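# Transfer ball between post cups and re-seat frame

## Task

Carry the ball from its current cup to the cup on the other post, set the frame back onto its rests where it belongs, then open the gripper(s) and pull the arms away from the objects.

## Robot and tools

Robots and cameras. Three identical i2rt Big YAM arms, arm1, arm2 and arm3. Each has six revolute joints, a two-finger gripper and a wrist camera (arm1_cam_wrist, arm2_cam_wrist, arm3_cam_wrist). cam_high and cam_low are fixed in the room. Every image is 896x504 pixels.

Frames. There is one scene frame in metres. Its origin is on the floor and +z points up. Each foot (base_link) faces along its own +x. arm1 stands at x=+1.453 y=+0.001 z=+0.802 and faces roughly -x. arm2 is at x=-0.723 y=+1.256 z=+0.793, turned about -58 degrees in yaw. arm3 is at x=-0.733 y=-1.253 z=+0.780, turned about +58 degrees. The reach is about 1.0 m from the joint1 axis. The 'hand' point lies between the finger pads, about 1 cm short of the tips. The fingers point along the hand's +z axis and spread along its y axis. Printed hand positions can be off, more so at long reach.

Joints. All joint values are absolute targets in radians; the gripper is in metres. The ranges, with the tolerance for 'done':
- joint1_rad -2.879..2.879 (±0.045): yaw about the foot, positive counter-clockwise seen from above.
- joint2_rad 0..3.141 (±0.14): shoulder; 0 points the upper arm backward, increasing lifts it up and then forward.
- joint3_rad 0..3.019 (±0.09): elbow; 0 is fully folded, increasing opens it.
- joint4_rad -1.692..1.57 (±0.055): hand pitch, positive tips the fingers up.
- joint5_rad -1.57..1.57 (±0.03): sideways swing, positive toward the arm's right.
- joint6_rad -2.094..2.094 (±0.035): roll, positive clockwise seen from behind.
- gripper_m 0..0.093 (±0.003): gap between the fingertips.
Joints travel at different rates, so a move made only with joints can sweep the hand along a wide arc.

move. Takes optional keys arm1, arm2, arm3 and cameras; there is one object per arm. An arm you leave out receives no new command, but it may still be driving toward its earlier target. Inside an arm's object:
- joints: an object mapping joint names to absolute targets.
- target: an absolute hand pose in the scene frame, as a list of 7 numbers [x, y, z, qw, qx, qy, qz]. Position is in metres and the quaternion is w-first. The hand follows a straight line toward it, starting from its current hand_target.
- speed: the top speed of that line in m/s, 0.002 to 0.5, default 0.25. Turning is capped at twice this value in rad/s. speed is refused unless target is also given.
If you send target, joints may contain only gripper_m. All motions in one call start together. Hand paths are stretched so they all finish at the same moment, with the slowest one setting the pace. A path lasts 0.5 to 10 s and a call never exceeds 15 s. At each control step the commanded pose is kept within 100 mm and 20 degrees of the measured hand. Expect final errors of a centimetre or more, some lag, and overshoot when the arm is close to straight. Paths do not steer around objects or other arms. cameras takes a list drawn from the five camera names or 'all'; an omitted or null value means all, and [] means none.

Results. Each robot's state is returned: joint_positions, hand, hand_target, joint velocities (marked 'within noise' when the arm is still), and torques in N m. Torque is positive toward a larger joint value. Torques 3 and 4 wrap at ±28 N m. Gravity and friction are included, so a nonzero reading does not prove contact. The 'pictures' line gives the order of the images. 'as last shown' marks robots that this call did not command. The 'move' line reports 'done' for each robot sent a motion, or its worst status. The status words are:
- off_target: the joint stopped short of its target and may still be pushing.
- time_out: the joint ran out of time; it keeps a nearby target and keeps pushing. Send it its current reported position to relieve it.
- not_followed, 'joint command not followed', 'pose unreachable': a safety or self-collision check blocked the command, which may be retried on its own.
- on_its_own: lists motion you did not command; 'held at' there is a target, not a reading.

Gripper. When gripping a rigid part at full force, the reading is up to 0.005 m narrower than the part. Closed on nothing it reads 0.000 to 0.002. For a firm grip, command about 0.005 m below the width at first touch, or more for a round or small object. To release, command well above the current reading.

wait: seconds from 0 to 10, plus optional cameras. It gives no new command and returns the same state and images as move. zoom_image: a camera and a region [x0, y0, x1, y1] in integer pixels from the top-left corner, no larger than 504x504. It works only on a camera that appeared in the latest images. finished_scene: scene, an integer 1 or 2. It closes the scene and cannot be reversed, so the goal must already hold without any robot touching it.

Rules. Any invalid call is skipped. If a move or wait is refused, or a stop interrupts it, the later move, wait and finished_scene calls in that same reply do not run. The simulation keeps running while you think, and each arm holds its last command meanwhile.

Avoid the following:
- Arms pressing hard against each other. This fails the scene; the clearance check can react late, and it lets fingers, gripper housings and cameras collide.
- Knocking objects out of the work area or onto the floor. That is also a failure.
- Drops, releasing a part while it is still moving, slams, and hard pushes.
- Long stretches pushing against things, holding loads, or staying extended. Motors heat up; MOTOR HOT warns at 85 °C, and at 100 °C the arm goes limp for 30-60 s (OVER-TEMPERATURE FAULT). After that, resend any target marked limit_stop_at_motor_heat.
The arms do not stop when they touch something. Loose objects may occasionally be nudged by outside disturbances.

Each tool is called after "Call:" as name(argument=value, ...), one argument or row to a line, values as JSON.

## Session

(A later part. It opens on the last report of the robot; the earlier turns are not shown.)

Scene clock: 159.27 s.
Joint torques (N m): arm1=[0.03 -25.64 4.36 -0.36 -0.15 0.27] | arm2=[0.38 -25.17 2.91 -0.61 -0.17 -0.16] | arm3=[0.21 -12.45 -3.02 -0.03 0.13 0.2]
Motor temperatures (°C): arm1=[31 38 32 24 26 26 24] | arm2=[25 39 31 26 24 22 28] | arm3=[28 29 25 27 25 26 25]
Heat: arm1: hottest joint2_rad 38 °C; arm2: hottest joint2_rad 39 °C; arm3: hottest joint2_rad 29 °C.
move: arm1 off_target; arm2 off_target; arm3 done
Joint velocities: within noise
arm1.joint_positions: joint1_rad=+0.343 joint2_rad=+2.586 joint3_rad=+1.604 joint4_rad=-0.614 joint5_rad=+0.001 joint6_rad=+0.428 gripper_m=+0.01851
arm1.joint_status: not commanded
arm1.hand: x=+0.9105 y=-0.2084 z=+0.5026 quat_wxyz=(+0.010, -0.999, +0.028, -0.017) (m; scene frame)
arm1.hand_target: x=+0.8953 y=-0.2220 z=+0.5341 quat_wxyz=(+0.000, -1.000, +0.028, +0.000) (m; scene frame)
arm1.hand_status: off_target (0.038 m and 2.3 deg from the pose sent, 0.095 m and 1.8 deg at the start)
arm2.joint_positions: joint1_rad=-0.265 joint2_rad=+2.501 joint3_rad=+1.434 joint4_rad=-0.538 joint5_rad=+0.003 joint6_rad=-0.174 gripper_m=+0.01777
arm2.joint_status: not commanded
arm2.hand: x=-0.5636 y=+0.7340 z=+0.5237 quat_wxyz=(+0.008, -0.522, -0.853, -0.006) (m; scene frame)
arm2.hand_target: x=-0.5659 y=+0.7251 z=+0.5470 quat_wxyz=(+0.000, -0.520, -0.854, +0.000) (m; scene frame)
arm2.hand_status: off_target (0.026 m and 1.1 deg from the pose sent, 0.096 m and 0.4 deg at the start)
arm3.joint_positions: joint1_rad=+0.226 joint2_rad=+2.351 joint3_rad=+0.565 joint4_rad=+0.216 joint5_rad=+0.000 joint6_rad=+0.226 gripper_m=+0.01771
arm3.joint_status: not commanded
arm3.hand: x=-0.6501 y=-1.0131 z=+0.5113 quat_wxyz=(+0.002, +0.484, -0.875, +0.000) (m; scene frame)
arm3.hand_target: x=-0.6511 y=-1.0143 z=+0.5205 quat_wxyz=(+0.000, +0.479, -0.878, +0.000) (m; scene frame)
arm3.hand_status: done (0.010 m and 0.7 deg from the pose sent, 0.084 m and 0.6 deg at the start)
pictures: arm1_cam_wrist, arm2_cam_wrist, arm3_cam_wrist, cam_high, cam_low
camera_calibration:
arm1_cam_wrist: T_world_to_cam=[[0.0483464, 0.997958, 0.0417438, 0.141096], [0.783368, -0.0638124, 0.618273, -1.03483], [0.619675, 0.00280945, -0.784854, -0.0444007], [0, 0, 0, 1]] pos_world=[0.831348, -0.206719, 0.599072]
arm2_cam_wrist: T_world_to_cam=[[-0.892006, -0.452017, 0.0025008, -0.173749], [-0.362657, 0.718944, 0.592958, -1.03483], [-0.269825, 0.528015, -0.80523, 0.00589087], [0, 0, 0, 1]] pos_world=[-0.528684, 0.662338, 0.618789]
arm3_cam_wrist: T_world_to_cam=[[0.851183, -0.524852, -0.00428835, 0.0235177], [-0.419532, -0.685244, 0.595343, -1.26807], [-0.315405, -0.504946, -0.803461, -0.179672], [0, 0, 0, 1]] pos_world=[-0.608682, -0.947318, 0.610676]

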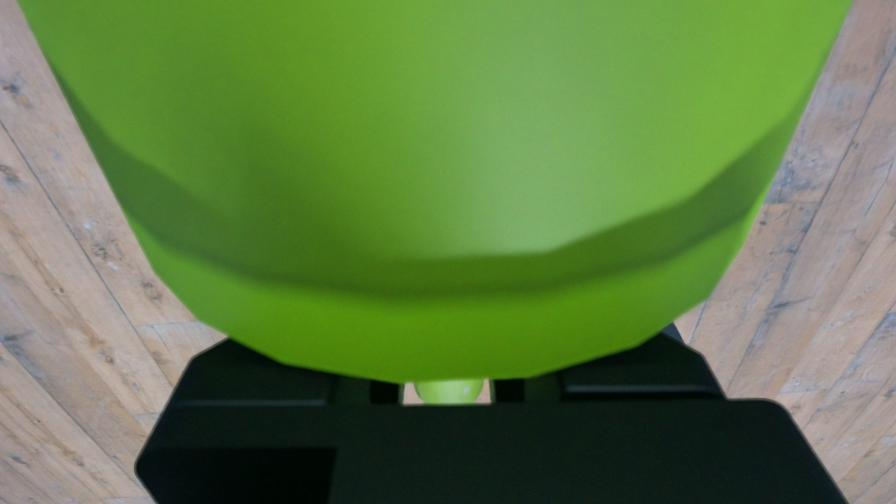

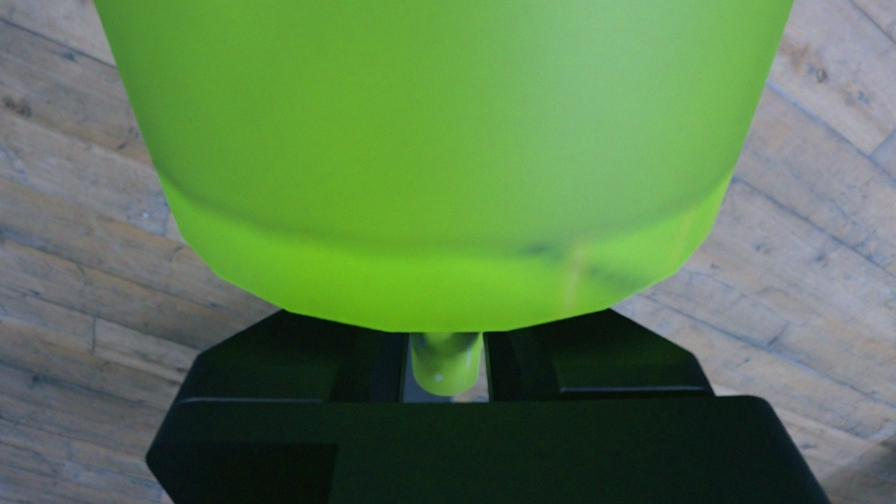

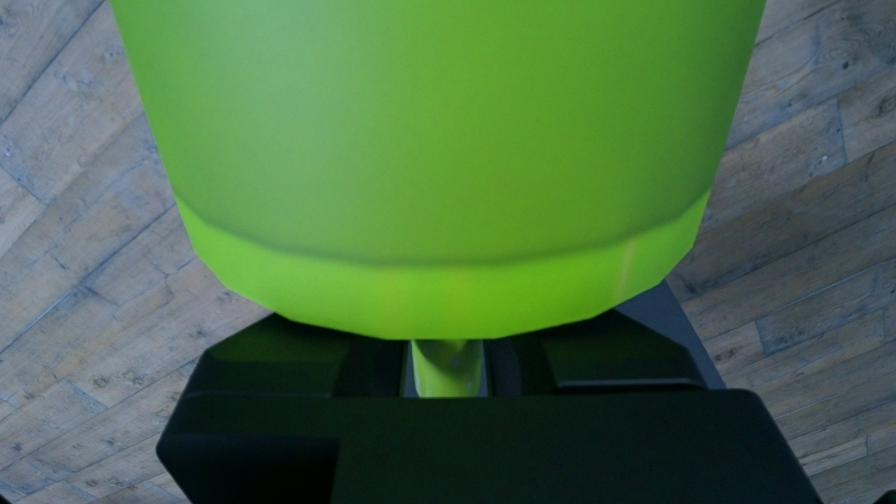

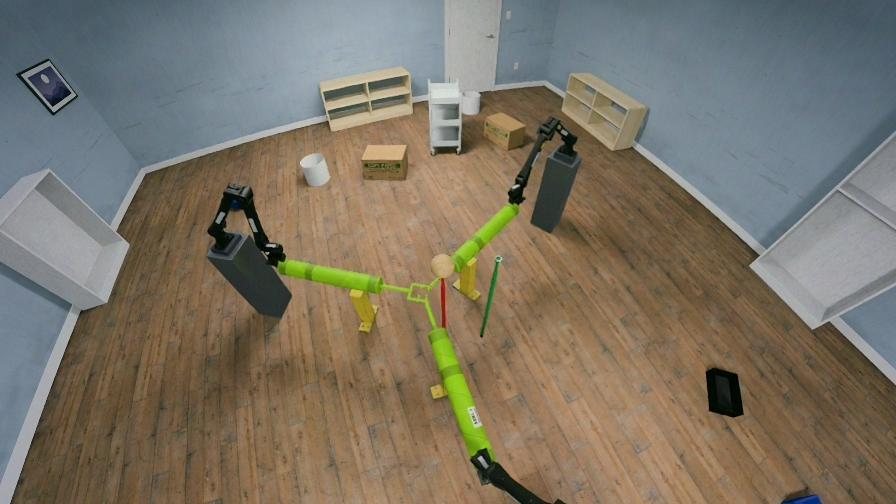

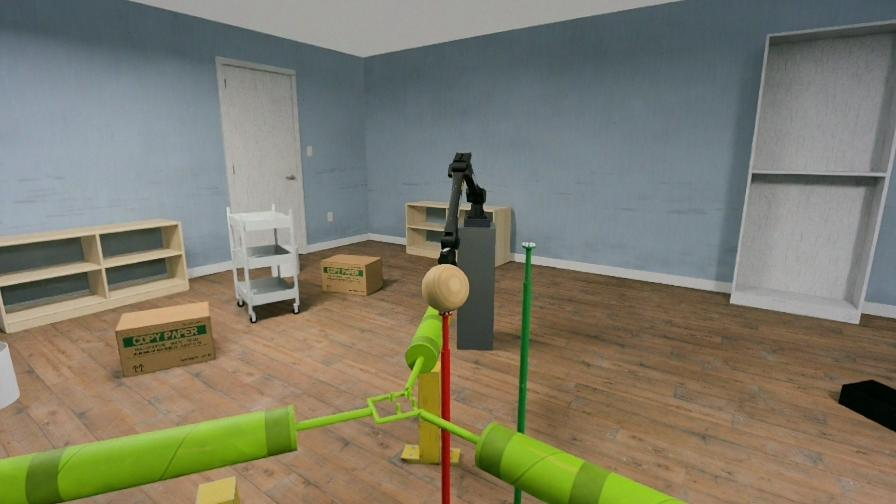

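Call:
move(
  arm1={"target":[0.928,-0.172,0.546,0,1,-0.028,0],"speed":0.08},
  arm2={"target":[-0.533,0.775,0.545,0,0.52,0.854,0],"speed":0.08},
  arm3={"target":[-0.618,-0.964,0.519,0,-0.479,0.878,0],"speed":0.08},
  cameras=["cam_high","cam_low"],
)

Call:
zoom_image(
  camera="cam_high",
  region=[380, 230, 520, 350],
)

Call:
zoom_image(
  camera="cam_low",
  region=[330, 240, 560, 470],
)

Scene clock: 194.50 s.
Joint torques (N m): arm1=[-0.85 -23.94 3.22 0.16 -0.23 0.18] | arm2=[0.73 -23.59 1.89 -0.18 0.02 -0.03] | arm3=[-0.85 -13.22 -0.29 -0.34 0.04 0.07]
Motor temperatures (°C): arm1=[31 36 31 24 26 26 26] | arm2=[25 42 29 26 24 22 29] | arm3=[28 30 25 27 24 26 27]
Heat: arm1: hottest joint2_rad 36 °C; arm2: hottest joint2_rad 42 °C; arm3: hottest joint2_rad 30 °C.
move: arm1 off_target; arm2 off_target; arm3 off_target
Joint velocities: within noise
arm1.joint_positions: joint1_rad=+0.291 joint2_rad=+2.489 joint3_rad=+1.419 joint4_rad=-0.527 joint5_rad=+0.002 joint6_rad=+0.375 gripper_m=+0.01851
arm1.joint_status: not commanded
arm1.hand: x=+0.9418 y=-0.1661 z=+0.5203 quat_wxyz=(+0.010, -0.999, +0.028, -0.017) (m; scene frame)
arm1.hand_target: x=+0.9282 y=-0.1720 z=+0.5452 quat_wxyz=(+0.000, -1.000, +0.028, +0.000) (m; scene frame)
arm1.hand_status: off_target (0.030 m and 2.3 deg from the pose sent, 0.059 m and 2.3 deg at the start)
arm2.joint_positions: joint1_rad=-0.181 joint2_rad=+2.455 joint3_rad=+1.316 joint4_rad=-0.465 joint5_rad=-0.004 joint6_rad=-0.097 gripper_m=+0.01777
arm2.joint_status: not commanded
arm2.hand: x=-0.5317 y=+0.7794 z=+0.5269 quat_wxyz=(+0.006, -0.519, -0.855, -0.007) (m; scene frame)
arm2.hand_target: x=-0.5331 y=+0.7749 z=+0.5443 quat_wxyz=(+0.000, -0.520, -0.854, +0.000) (m; scene frame)
arm2.hand_status: off_target (0.019 m and 1.0 deg from the pose sent, 0.055 m and 1.1 deg at the start)
arm3.joint_positions: joint1_rad=+0.191 joint2_rad=+2.328 joint3_rad=+0.695 joint4_rad=+0.060 joint5_rad=+0.003 joint6_rad=+0.190 gripper_m=+0.01771
arm3.joint_status: not commanded
arm3.hand: x=-0.6226 y=-0.9680 z=+0.5102 quat_wxyz=(+0.002, +0.485, -0.874, +0.002) (m; scene frame)
arm3.hand_target: x=-0.6180 y=-0.9641 z=+0.5187 quat_wxyz=(+0.000, +0.479, -0.878, +0.000) (m; scene frame)
arm3.hand_status: off_target (0.011 m and 0.9 deg from the pose sent, 0.059 m and 0.7 deg at the start)
pictures: cam_high, cam_low

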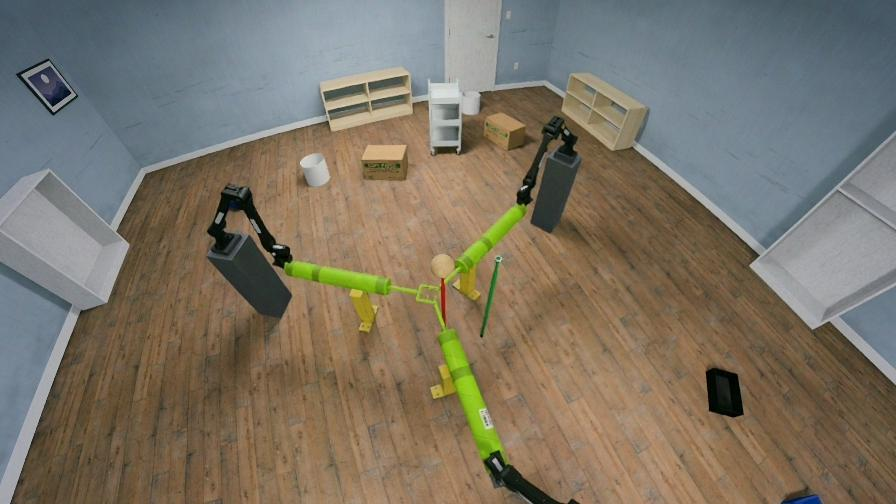

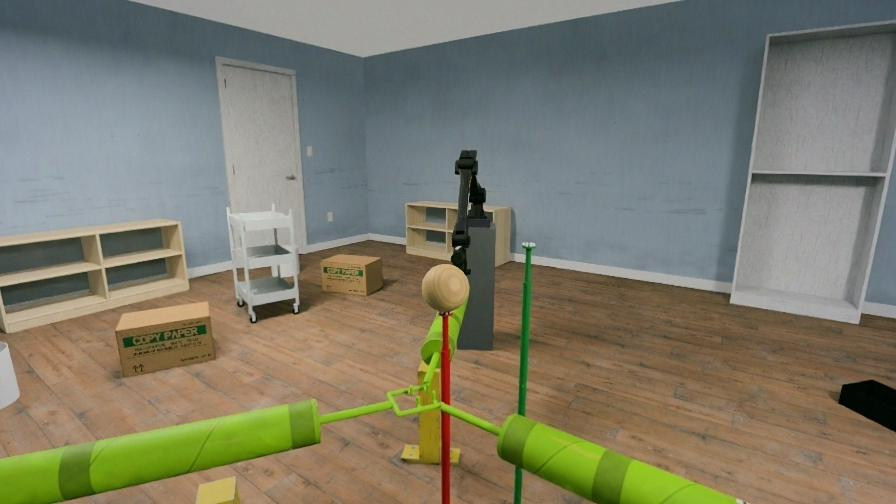

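Scaled by 3.600 from the camera's 896x504 image, which has a finer 1280x720 frame.

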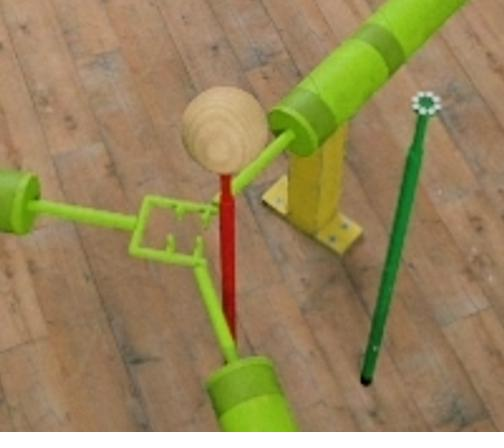

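Scaled by 2.191 from the camera's 896x504 image, which has a finer 1280x720 frame.

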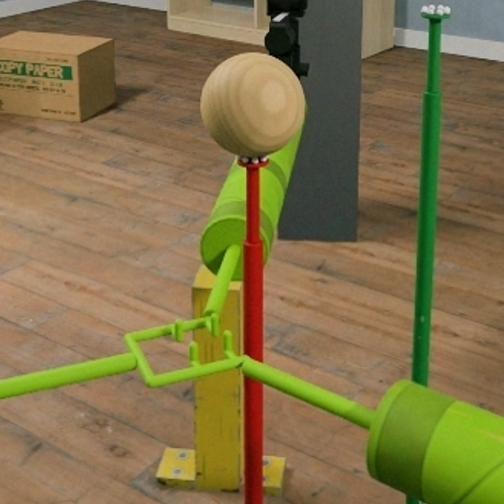

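Call:
move(
  arm1={"target":[0.959,-0.119,0.546,0,1,-0.028,0],"speed":0.05},
  arm2={"target":[-0.502,0.828,0.543,0,0.52,0.854,0],"speed":0.05},
  arm3={"target":[-0.587,-0.911,0.519,0,-0.479,0.878,0],"speed":0.05},
  cameras=["cam_high","cam_low"],
)

Call:
zoom_image(
  camera="cam_high",
  region=[380, 230, 520, 350],
)

Call:
zoom_image(
  camera="cam_low",
  region=[330, 240, 560, 470],
)

Scene clock: 207.73 s.
Joint torques (N m): arm1=[-1.03 -22.36 2.3 0.34 -0.28 0.17] | arm2=[1.03 -22.18 1.21 -0.16 0.05 -0.03] | arm3=[-0.91 -14.04 1.52 -0.5 0 0.08]
Motor temperatures (°C): arm1=[31 37 31 24 26 26 26] | arm2=[25 42 28 26 24 22 29] | arm3=[28 31 25 27 24 26 27]
Heat: arm1: hottest joint2_rad 37 °C; arm2: hottest joint2_rad 42 °C; arm3: hottest joint2_rad 31 °C.
move: arm1 off_target; arm2 off_target; arm3 done
Joint velocities: within noise
arm1.joint_positions: joint1_rad=+0.213 joint2_rad=+2.433 joint3_rad=+1.268 joint4_rad=-0.429 joint5_rad=+0.002 joint6_rad=+0.297 gripper_m=+0.01851
arm1.joint_status: not commanded
arm1.hand: x=+0.9712 y=-0.1155 z=+0.5239 quat_wxyz=(+0.009, -0.999, +0.028, -0.016) (m; scene frame)
arm1.hand_target: x=+0.9592 y=-0.1190 z=+0.5452 quat_wxyz=(+0.000, -1.000, +0.028, +0.000) (m; scene frame)
arm1.hand_status: off_target (0.026 m and 2.1 deg from the pose sent, 0.056 m and 2.3 deg at the start)
arm2.joint_positions: joint1_rad=-0.083 joint2_rad=+2.417 joint3_rad=+1.202 joint4_rad=-0.384 joint5_rad=-0.007 joint6_rad=+0.001 gripper_m=+0.01777
arm2.joint_status: not commanded
arm2.hand: x=-0.5011 y=+0.8297 z=+0.5275 quat_wxyz=(+0.004, -0.519, -0.855, -0.005) (m; scene frame)
arm2.hand_target: x=-0.5019 y=+0.8280 z=+0.5424 quat_wxyz=(+0.000, -0.520, -0.854, +0.000) (m; scene frame)
arm2.hand_status: off_target (0.016 m and 0.8 deg from the pose sent, 0.059 m and 1.0 deg at the start)
arm3.joint_positions: joint1_rad=+0.166 joint2_rad=+2.328 joint3_rad=+0.852 joint4_rad=-0.091 joint5_rad=+0.003 joint6_rad=+0.164 gripper_m=+0.01771
arm3.joint_status: not commanded
arm3.hand: x=-0.5920 y=-0.9141 z=+0.5110 quat_wxyz=(+0.000, +0.485, -0.874, +0.001) (m; scene frame)
arm3.hand_target: x=-0.5870 y=-0.9111 z=+0.5189 quat_wxyz=(+0.000, +0.479, -0.878, +0.000) (m; scene frame)
arm3.hand_status: done (0.010 m and 0.9 deg from the pose sent, 0.068 m and 0.9 deg at the start)
pictures: cam_high, cam_low

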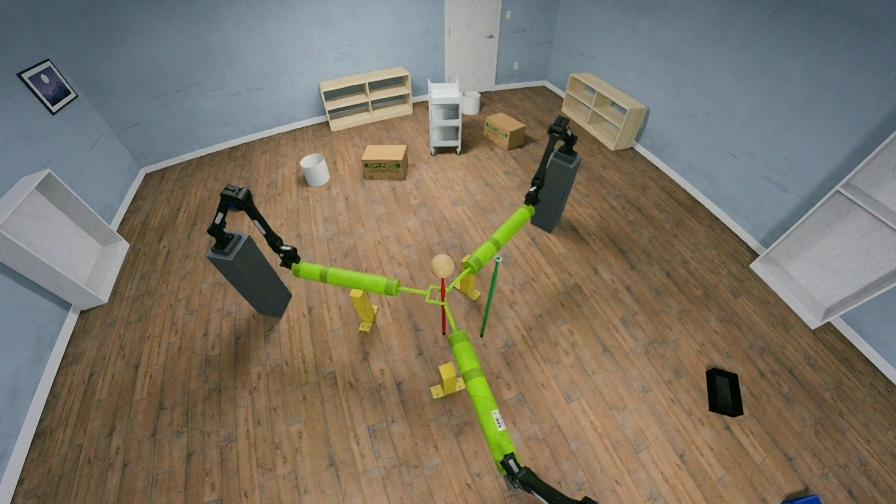

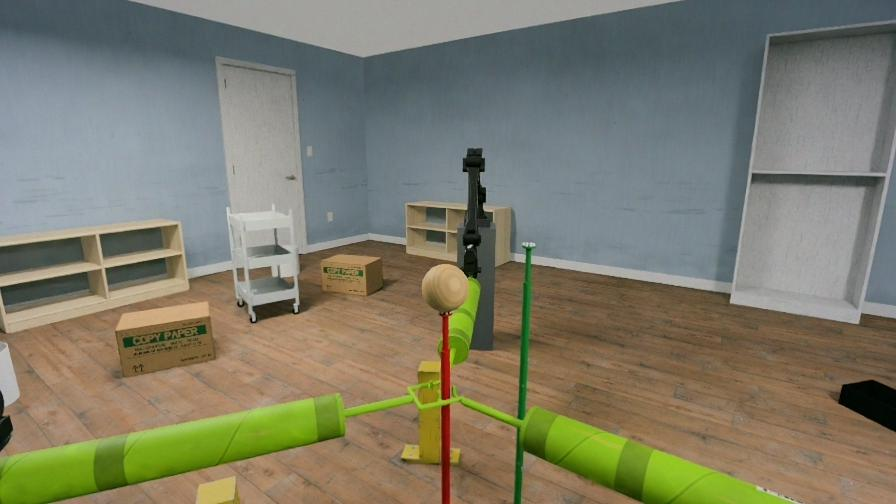

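Scaled by 3.600 from the camera's 896x504 image, which has a finer 1280x720 frame.

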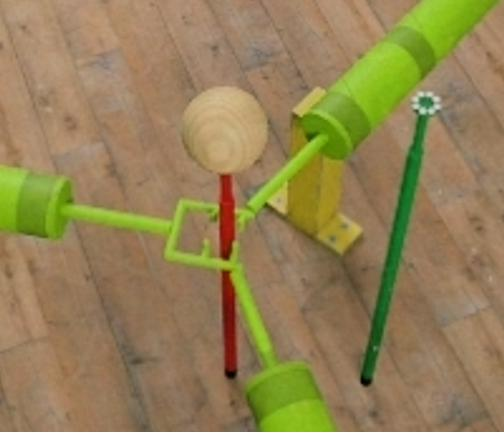

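Scaled by 2.191 from the camera's 896x504 image, which has a finer 1280x720 frame.

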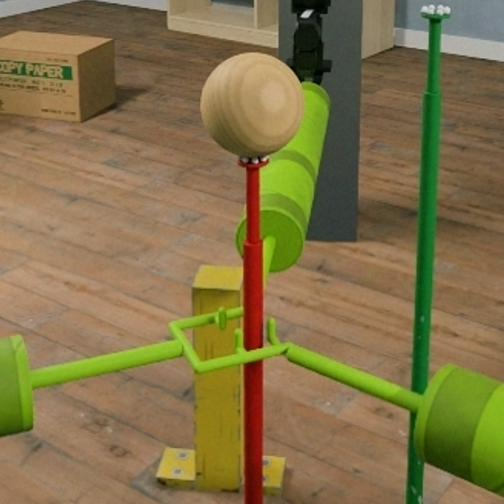

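Call:
move(
  arm1={"target":[0.964,-0.111,0.731,0,1,-0.028,0],"speed":0.1},
  arm2={"target":[-0.497,0.836,0.733,0,0.52,0.854,0],"speed":0.1},
  arm3={"target":[-0.582,-0.903,0.709,0,-0.479,0.878,0],"speed":0.1},
  cameras=["cam_high","cam_low"],
)

Call:
zoom_image(
  camera="cam_high",
  region=[380, 210, 520, 330],
)

Call:
zoom_image(
  camera="cam_low",
  region=[330, 220, 560, 450],
)

Scene clock: 225.13 s.
Joint torques (N m): arm1=[-1.55 -20.78 5.79 -0.28 -0.21 0.11] | arm2=[1.38 -20.6 4.89 -0.75 -0.05 0] | arm3=[-1.03 -12.04 7.01 -1.07 0 0.06]
Motor temperatures (°C): arm1=[30 37 30 24 26 26 26] | arm2=[25 42 28 26 24 22 29] | arm3=[28 31 25 27 24 26 27]
Heat: arm1: hottest joint2_rad 37 °C; arm2: hottest joint2_rad 42 °C; arm3: hottest joint2_rad 31 °C.
move: arm1 off_target; arm2 off_target; arm3 off_target
Joint velocities: within noise
arm1.joint_positions: joint1_rad=+0.204 joint2_rad=+2.014 joint3_rad=+1.167 joint4_rad=-0.749 joint5_rad=+0.001 joint6_rad=+0.288 gripper_m=+0.01851
arm1.joint_status: not commanded
arm1.hand: x=+0.9748 y=-0.1117 z=+0.7067 quat_wxyz=(+0.008, -0.999, +0.027, -0.018) (m; scene frame)
arm1.hand_target: x=+0.9643 y=-0.1109 z=+0.7304 quat_wxyz=(+0.000, -1.000, +0.028, +0.000) (m; scene frame)
arm1.hand_status: off_target (0.027 m and 2.3 deg from the pose sent, 0.207 m and 2.1 deg at the start)
arm2.joint_positions: joint1_rad=-0.071 joint2_rad=+1.982 joint3_rad=+1.113 joint4_rad=-0.736 joint5_rad=-0.004 joint6_rad=+0.016 gripper_m=+0.01777
arm2.joint_status: not commanded
arm2.hand: x=-0.4991 y=+0.8373 z=+0.7138 quat_wxyz=(+0.007, -0.521, -0.854, -0.005) (m; scene frame)
arm2.hand_target: x=-0.4970 y=+0.8360 z=+0.7324 quat_wxyz=(+0.000, -0.520, -0.854, +0.000) (m; scene frame)
arm2.hand_status: off_target (0.019 m and 1.0 deg from the pose sent, 0.206 m and 0.8 deg at the start)
arm3.joint_positions: joint1_rad=+0.165 joint2_rad=+1.785 joint3_rad=+0.784 joint4_rad=-0.568 joint5_rad=+0.003 joint6_rad=+0.163 gripper_m=+0.01771
arm3.joint_status: not commanded
arm3.hand: x=-0.5883 y=-0.9075 z=+0.6965 quat_wxyz=(+0.000, +0.485, -0.874, +0.001) (m; scene frame)
arm3.hand_target: x=-0.5821 y=-0.9031 z=+0.7087 quat_wxyz=(+0.000, +0.479, -0.878, +0.000) (m; scene frame)
arm3.hand_status: off_target (0.015 m and 0.8 deg from the pose sent, 0.199 m and 0.9 deg at the start)
pictures: cam_high, cam_low

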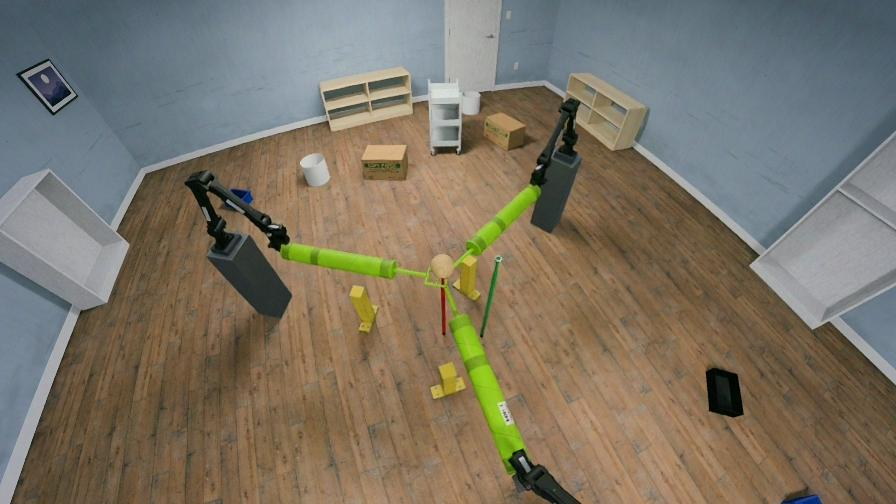

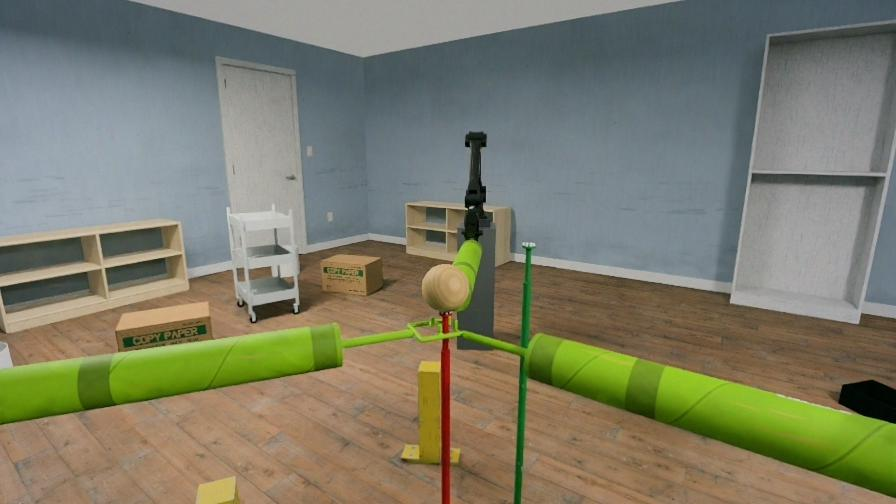

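Scaled by 3.600 from the camera's 896x504 image, which has a finer 1280x720 frame.

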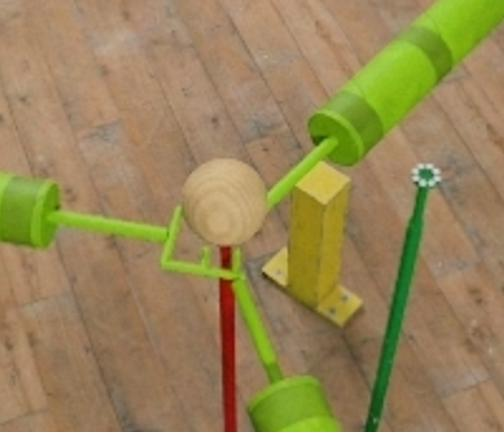

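Scaled by 2.191 from the camera's 896x504 image, which has a finer 1280x720 frame.

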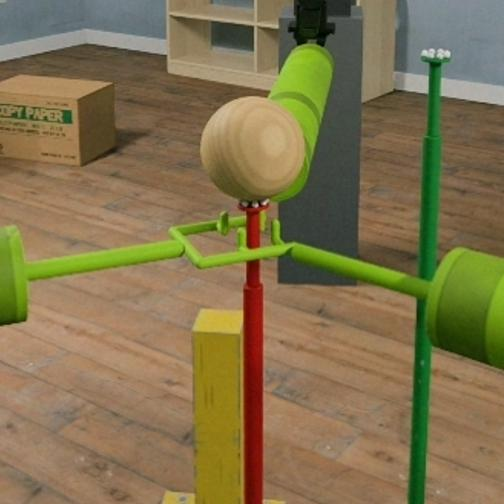

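Call:
move(
  arm1={"target":[0.964,-0.11,0.791,0,1,-0.028,0],"speed":0.05},
  arm2={"target":[-0.497,0.836,0.791,0,0.52,0.854,0],"speed":0.05},
  arm3={"target":[-0.581,-0.902,0.773,0,-0.479,0.878,0],"speed":0.05},
  cameras=["cam_high","cam_low"],
)

Call:
zoom_image(
  camera="cam_high",
  region=[380, 210, 520, 330],
)

Call:
zoom_image(
  camera="cam_low",
  region=[330, 200, 560, 430],
)

Scene clock: 233.13 s.
Joint torques (N m): arm1=[-1.2 -20.07 8.39 -1.39 -0.21 0.16] | arm2=[1.38 -20.07 7.24 -1.62 -0.06 -0.01] | arm3=[-0.91 -12.22 8.42 -1.42 0.01 0.09]
Motor temperatures (°C): arm1=[30 39 30 24 26 26 26] | arm2=[25 42 28 26 24 22 29] | arm3=[28 31 26 27 24 26 27]
Heat: arm1: hottest joint2_rad 39 °C; arm2: hottest joint2_rad 42 °C; arm3: hottest joint2_rad 31 °C.
move: arm1 off_target; arm2 off_target; arm3 off_target
Joint velocities: within noise
arm1.joint_positions: joint1_rad=+0.197 joint2_rad=+1.908 joint3_rad=+1.171 joint4_rad=-0.858 joint5_rad=+0.001 joint6_rad=+0.279 gripper_m=+0.01851
arm1.joint_status: not commanded
arm1.hand: x=+0.9771 y=-0.1076 z=+0.7583 quat_wxyz=(+0.008, -0.999, +0.027, -0.017) (m; scene frame)
arm1.hand_target: x=+0.9645 y=-0.1098 z=+0.7902 quat_wxyz=(+0.000, -1.000, +0.028, +0.000) (m; scene frame)
arm1.hand_status: off_target (0.035 m and 2.1 deg from the pose sent, 0.085 m and 2.2 deg at the start)
arm2.joint_positions: joint1_rad=-0.071 joint2_rad=+1.877 joint3_rad=+1.122 joint4_rad=-0.848 joint5_rad=-0.004 joint6_rad=+0.016 gripper_m=+0.01777
arm2.joint_status: not commanded
arm2.hand: x=-0.5007 y=+0.8404 z=+0.7644 quat_wxyz=(+0.006, -0.521, -0.854, -0.005) (m; scene frame)
arm2.hand_target: x=-0.4971 y=+0.8362 z=+0.7902 quat_wxyz=(+0.000, -0.520, -0.854, +0.000) (m; scene frame)
arm2.hand_status: off_target (0.027 m and 0.9 deg from the pose sent, 0.077 m and 1.0 deg at the start)
arm3.joint_positions: joint1_rad=+0.162 joint2_rad=+1.648 joint3_rad=+0.826 joint4_rad=-0.750 joint5_rad=+0.003 joint6_rad=+0.159 gripper_m=+0.01771
arm3.joint_status: not commanded
arm3.hand: x=-0.5859 y=-0.9049 z=+0.7552 quat_wxyz=(+0.002, +0.485, -0.874, +0.002) (m; scene frame)
arm3.hand_target: x=-0.5811 y=-0.9021 z=+0.7724 quat_wxyz=(+0.000, +0.479, -0.878, +0.000) (m; scene frame)
arm3.hand_status: off_target (0.019 m and 0.9 deg from the pose sent, 0.077 m and 0.9 deg at the start)
pictures: cam_high, cam_low

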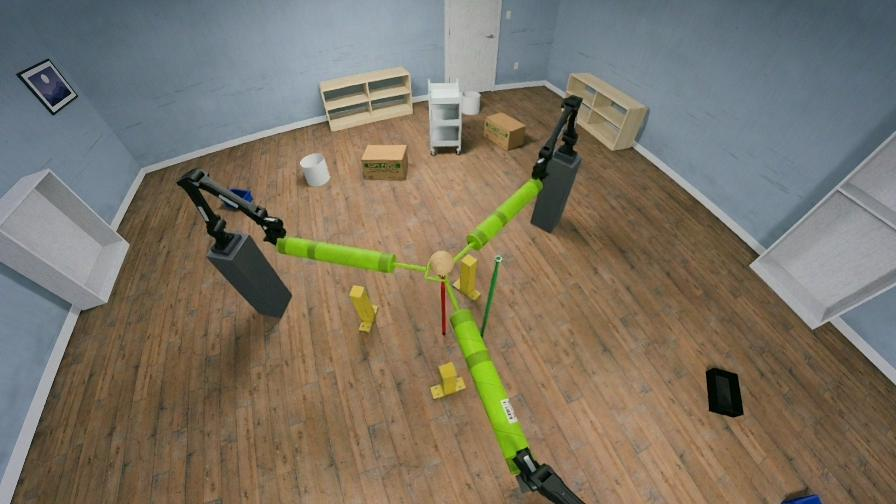

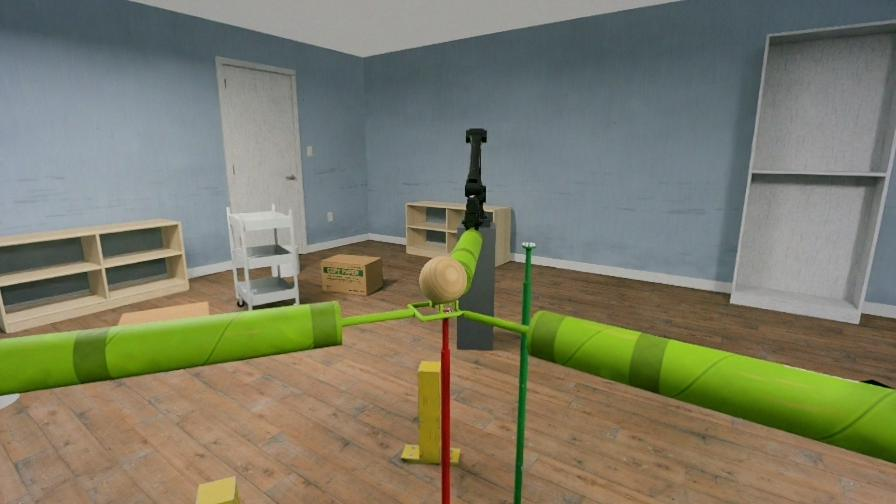

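Scaled by 3.600 from the camera's 896x504 image, which has a finer 1280x720 frame.

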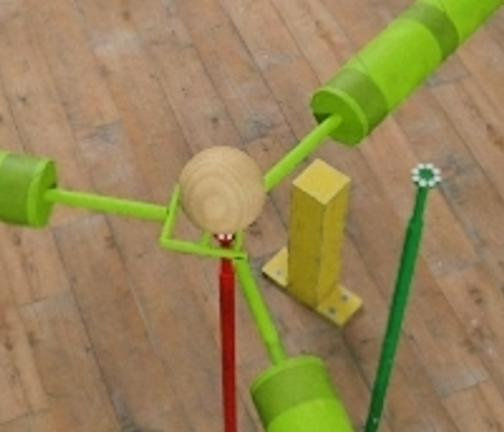

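Scaled by 2.191 from the camera's 896x504 image, which has a finer 1280x720 frame.

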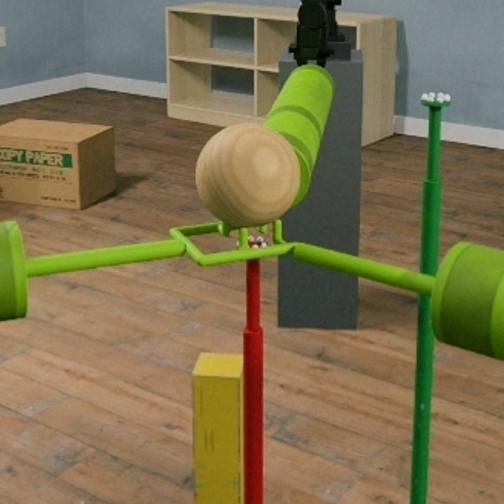

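Call:
move(
  arm1={"target":[0.964,-0.11,0.971,0,1,-0.028,0],"speed":0.08},
  arm2={"target":[-0.497,0.836,0.973,0,0.52,0.854,0],"speed":0.08},
  arm3={"target":[-0.581,-0.902,0.951,0,-0.479,0.878,0],"speed":0.08},
  cameras=["cam_high","cam_low"],
)

Call:
zoom_image(
  camera="cam_high",
  region=[380, 200, 520, 320],
)

Call:
zoom_image(
  camera="cam_low",
  region=[330, 160, 560, 390],
)

Scene clock: 243.97 s.
Joint torques (N m): arm1=[-1.38 -17.44 13.14 -1.61 -0.12 0.17] | arm2=[1.38 -19.31 11.45 -1.76 -0.16 -0.01] | arm3=[-0.79 -10.17 13.19 -1.92 0.01 0.13]
Motor temperatures (°C): arm1=[30 39 33 24 26 25 26] | arm2=[25 42 30 26 24 22 29] | arm3=[28 31 27 27 24 25 27]
Heat: arm1: hottest joint2_rad 39 °C; arm2: hottest joint2_rad 42 °C; arm3: hottest joint2_rad 31 °C.
move: arm1 off_target; arm2 off_target; arm3 off_target
Joint velocities: within noise
arm1.joint_positions: joint1_rad=+0.196 joint2_rad=+1.683 joint3_rad=+1.368 joint4_rad=-1.295 joint5_rad=-0.002 joint6_rad=+0.277 gripper_m=+0.01851
arm1.joint_status: not commanded
arm1.hand: x=+0.9781 y=-0.1087 z=+0.9307 quat_wxyz=(+0.009, -0.999, +0.026, -0.024) (m; scene frame)
arm1.hand_target: x=+0.9658 y=-0.1095 z=+0.9704 quat_wxyz=(+0.000, -1.000, +0.028, +0.001) (m; scene frame)
arm1.hand_status: off_target (0.043 m and 3.0 deg from the pose sent, 0.213 m and 2.2 deg at the start)
arm2.joint_positions: joint1_rad=-0.071 joint2_rad=+1.671 joint3_rad=+1.335 joint4_rad=-1.303 joint5_rad=-0.001 joint6_rad=+0.016 gripper_m=+0.01777
arm2.joint_status: not commanded
arm2.hand: x=-0.5022 y=+0.8427 z=+0.9300 quat_wxyz=(+0.023, -0.520, -0.854, -0.013) (m; scene frame)
arm2.hand_target: x=-0.4977 y=+0.8373 z=+0.9719 quat_wxyz=(-0.001, -0.520, -0.854, +0.000) (m; scene frame)
arm2.hand_status: off_target (0.044 m and 3.0 deg from the pose sent, 0.209 m and 0.9 deg at the start)
arm3.joint_positions: joint1_rad=+0.162 joint2_rad=+1.386 joint3_rad=+1.056 joint4_rad=-1.247 joint5_rad=+0.003 joint6_rad=+0.156 gripper_m=+0.01771
arm3.joint_status: not commanded
arm3.hand: x=-0.5853 y=-0.9040 z=+0.9235 quat_wxyz=(+0.004, +0.487, -0.873, +0.004) (m; scene frame)
arm3.hand_target: x=-0.5812 y=-0.9024 z=+0.9502 quat_wxyz=(-0.001, +0.479, -0.878, +0.000) (m; scene frame)
arm3.hand_status: off_target (0.028 m and 1.2 deg from the pose sent, 0.196 m and 0.9 deg at the start)
pictures: cam_high, cam_low

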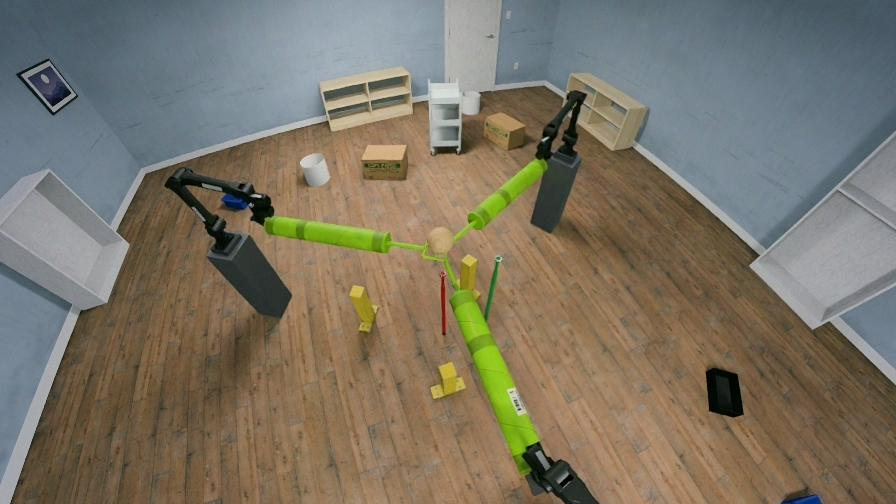

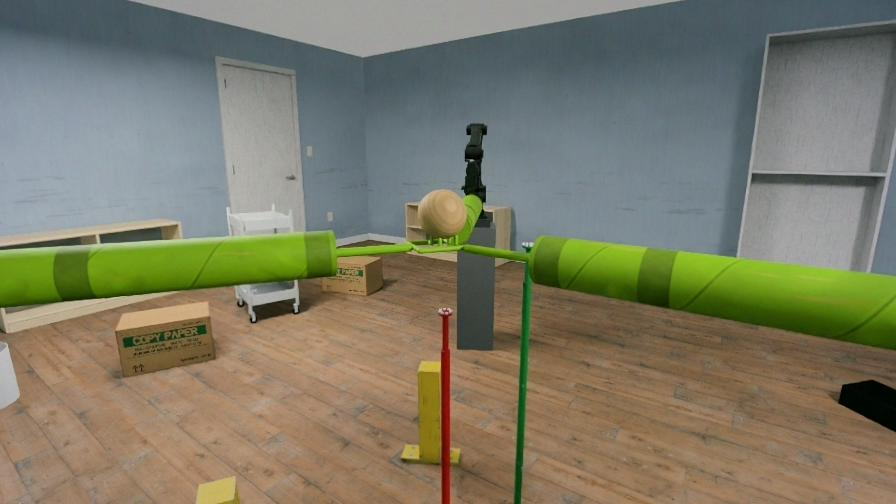

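Scaled by 3.600 from the camera's 896x504 image, which has a finer 1280x720 frame.

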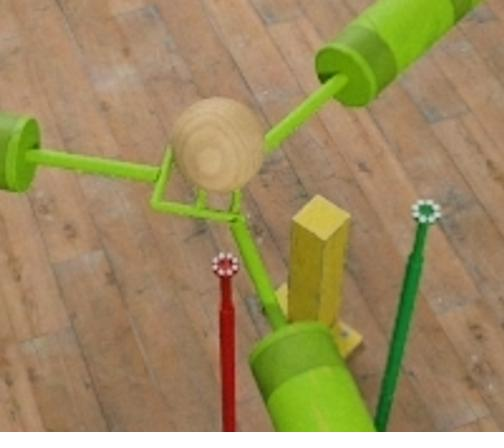

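Scaled by 2.191 from the camera's 896x504 image, which has a finer 1280x720 frame.

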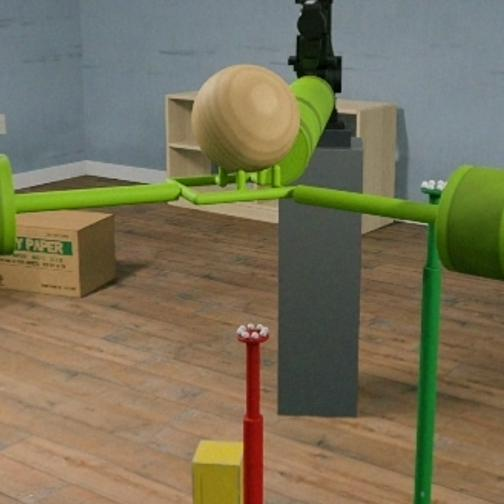

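Call:
move(
  arm1={"target":[0.966,-0.11,1.006,0,1,-0.028,0],"speed":0.08},
  arm2={"target":[-0.497,0.836,1.013,0,0.52,0.854,0],"speed":0.08},
  arm3={"target":[-0.581,-0.902,0.986,0,-0.479,0.878,0],"speed":0.08},
  cameras=[],
)

Call:
move(
  arm1={"target":[1.016,0.02,1.006,0,1,-0.028,0],"speed":0.08},
  arm2={"target":[-0.447,0.966,1.013,0,0.52,0.854,0],"speed":0.08},
  arm3={"target":[-0.531,-0.772,0.986,0,-0.479,0.878,0],"speed":0.08},
  cameras=["cam_high","cam_low"],
)

Call:
zoom_image(
  camera="cam_high",
  region=[400, 190, 540, 310],
)

Call:
zoom_image(
  camera="cam_low",
  region=[380, 140, 610, 370],
)

Scene clock: 273.40 s.
Joint torques (N m): arm1=[-1.32 -17.08 13.67 -1.57 -0.12 0.18] | arm2=[1.38 -18.73 12.46 -1.7 -0.17 -0.02] | arm3=[-0.79 -9.64 13.83 -1.88 0.05 0.13]
Motor temperatures (°C): arm1=[30 38 40 24 26 25 27] | arm2=[25 42 38 26 24 22 30] | arm3=[28 30 32 27 24 25 27]
Heat: arm1: hottest joint3_rad 40 °C; arm2: hottest joint2_rad 42 °C; arm3: hottest joint3_rad 32 °C.
move: arm1 off_target; arm2 off_target; arm3 off_target
Joint velocities: within noise
arm1.joint_positions: joint1_rad=+0.196 joint2_rad=+1.657 joint3_rad=+1.430 joint4_rad=-1.383 joint5_rad=-0.002 joint6_rad=+0.276 gripper_m=+0.01851
arm1.joint_status: not commanded
arm1.hand: x=+0.9786 y=-0.1088 z=+0.9658 quat_wxyz=(+0.009, -0.999, +0.025, -0.025) (m; scene frame)
arm1.hand_target: x=+0.9679 y=-0.1095 z=+1.0053 quat_wxyz=(+0.000, -1.000, +0.028, +0.001) (m; scene frame)
arm1.hand_status: off_target (0.042 m and 3.0 deg from the pose sent, 0.076 m and 3.0 deg at the start)
arm2.joint_positions: joint1_rad=-0.071 joint2_rad=+1.646 joint3_rad=+1.408 joint4_rad=-1.407 joint5_rad=-0.001 joint6_rad=+0.016 gripper_m=+0.01777
arm2.joint_status: not commanded
arm2.hand: x=-0.5024 y=+0.8434 z=+0.9685 quat_wxyz=(+0.025, -0.521, -0.853, -0.014) (m; scene frame)
arm2.hand_target: x=-0.4979 y=+0.8377 z=+1.0119 quat_wxyz=(-0.001, -0.520, -0.854, +0.000) (m; scene frame)
arm2.hand_status: off_target (0.045 m and 3.4 deg from the pose sent, 0.083 m and 3.0 deg at the start)
arm3.joint_positions: joint1_rad=+0.162 joint2_rad=+1.360 joint3_rad=+1.125 joint4_rad=-1.342 joint5_rad=+0.002 joint6_rad=+0.156 gripper_m=+0.01771
arm3.joint_status: not commanded
arm3.hand: x=-0.5853 y=-0.9038 z=+0.9583 quat_wxyz=(+0.004, +0.487, -0.873, +0.003) (m; scene frame)
arm3.hand_target: x=-0.5813 y=-0.9026 z=+0.9852 quat_wxyz=(-0.001, +0.479, -0.878, +0.000) (m; scene frame)
arm3.hand_status: off_target (0.028 m and 1.2 deg from the pose sent, 0.063 m and 1.2 deg at the start)
pictures: none
No camera images: "cameras" was empty.

Scene clock: 275.87 s.
Joint torques (N m): arm1=[-2.61 -13.63 10 0.18 -0.58 0.08] | arm2=[2.61 -15.62 8.83 -0.14 -0.04 0.11] | arm3=[-0.5 -11.63 14.56 -1.11 0.08 0.18]
Motor temperatures (°C): arm1=[30 38 40 24 26 25 27] | arm2=[25 42 39 26 24 22 30] | arm3=[28 30 33 27 24 25 27]
Heat: arm1: hottest joint3_rad 40 °C; arm2: hottest joint2_rad 42 °C; arm3: hottest joint3_rad 33 °C.
move: arm1 off_target; arm2 off_target; arm3 off_target
Joint velocities: within noise
arm1.joint_positions: joint1_rad=-0.059 joint2_rad=+1.495 joint3_rad=+1.297 joint4_rad=-1.402 joint5_rad=+0.007 joint6_rad=+0.016 gripper_m=+0.01851
arm1.joint_status: not commanded
arm1.hand: x=+1.0227 y=+0.0137 z=+0.9894 quat_wxyz=(+0.008, -0.999, +0.023, -0.020) (m; scene frame)
arm1.hand_target: x=+1.0165 y=+0.0199 z=+1.0059 quat_wxyz=(+0.000, -1.000, +0.028, +0.000) (m; scene frame)
arm1.hand_status: off_target (0.019 m and 2.5 deg from the pose sent, 0.140 m and 3.0 deg at the start)
arm2.joint_positions: joint1_rad=+0.176 joint2_rad=+1.453 joint3_rad=+1.249 joint4_rad=-1.437 joint5_rad=-0.008 joint6_rad=+0.267 gripper_m=+0.01777
arm2.joint_status: not commanded
arm2.hand: x=-0.4533 y=+0.9629 z=+0.9910 quat_wxyz=(+0.026, -0.522, -0.852, -0.009) (m; scene frame)
arm2.hand_target: x=-0.4475 y=+0.9662 z=+1.0126 quat_wxyz=(+0.000, -0.520, -0.854, +0.000) (m; scene frame)
arm2.hand_status: off_target (0.023 m and 3.2 deg from the pose sent, 0.142 m and 3.4 deg at the start)
arm3.joint_positions: joint1_rad=+0.169 joint2_rad=+1.683 joint3_rad=+1.527 joint4_rad=-1.410 joint5_rad=+0.002 joint6_rad=+0.162 gripper_m=+0.01771
arm3.joint_status: not commanded
arm3.hand: x=-0.5377 y=-0.7813 z=+0.9713 quat_wxyz=(+0.000, +0.487, -0.873, +0.000) (m; scene frame)
arm3.hand_target: x=-0.5312 y=-0.7727 z=+0.9859 quat_wxyz=(-0.001, +0.479, -0.878, -0.001) (m; scene frame)
arm3.hand_status: off_target (0.019 m and 1.1 deg from the pose sent, 0.145 m and 1.2 deg at the start)
pictures: cam_high, cam_low

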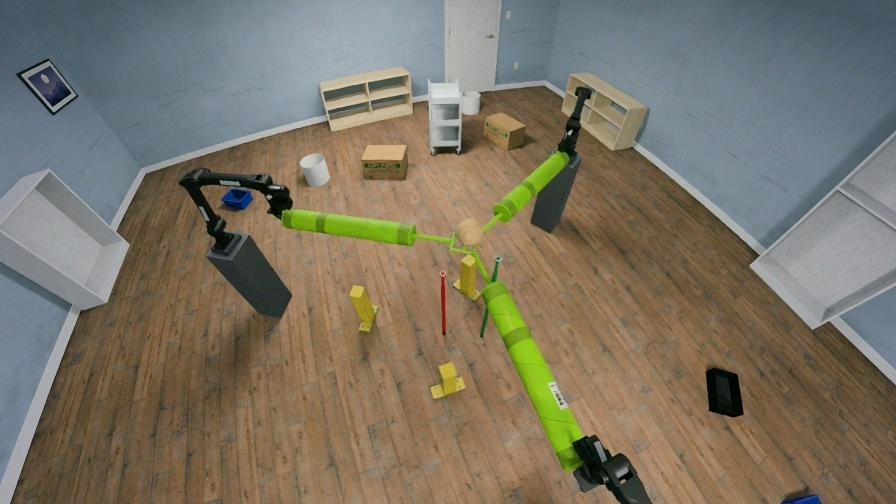

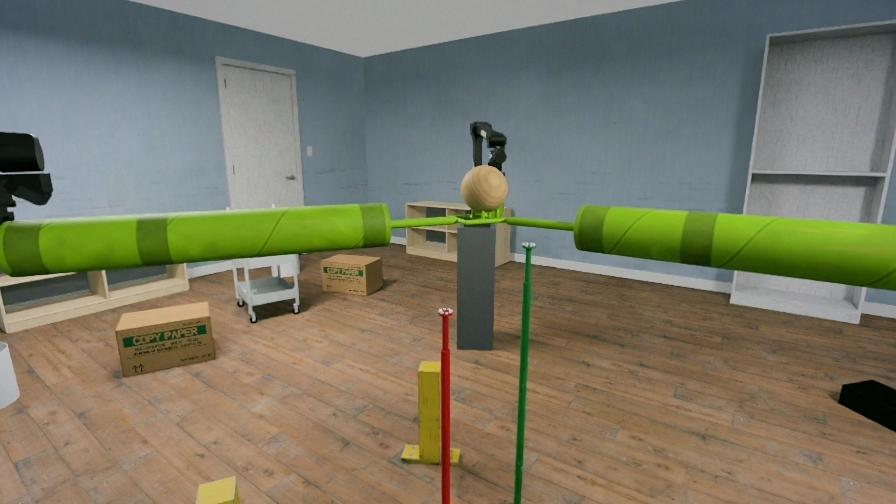

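Scaled by 3.600 from the camera's 896x504 image, which has a finer 1280x720 frame.

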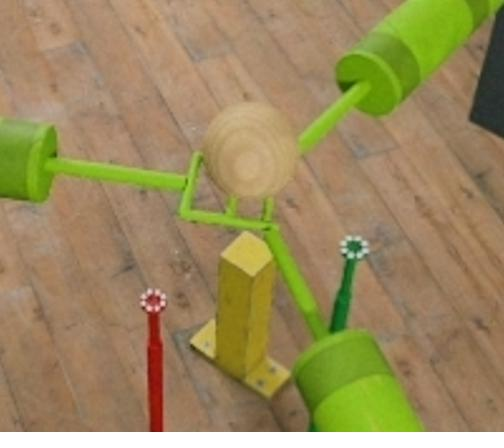

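Scaled by 2.191 from the camera's 896x504 image, which has a finer 1280x720 frame.

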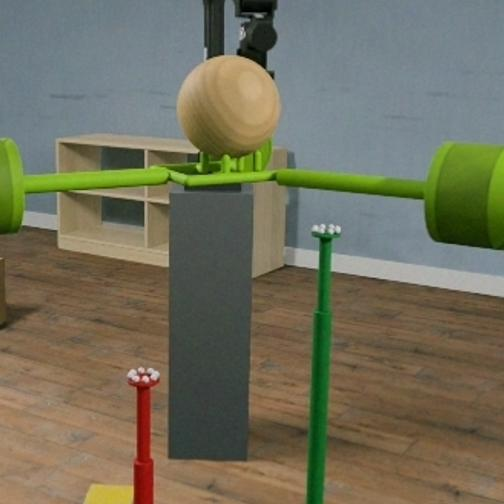

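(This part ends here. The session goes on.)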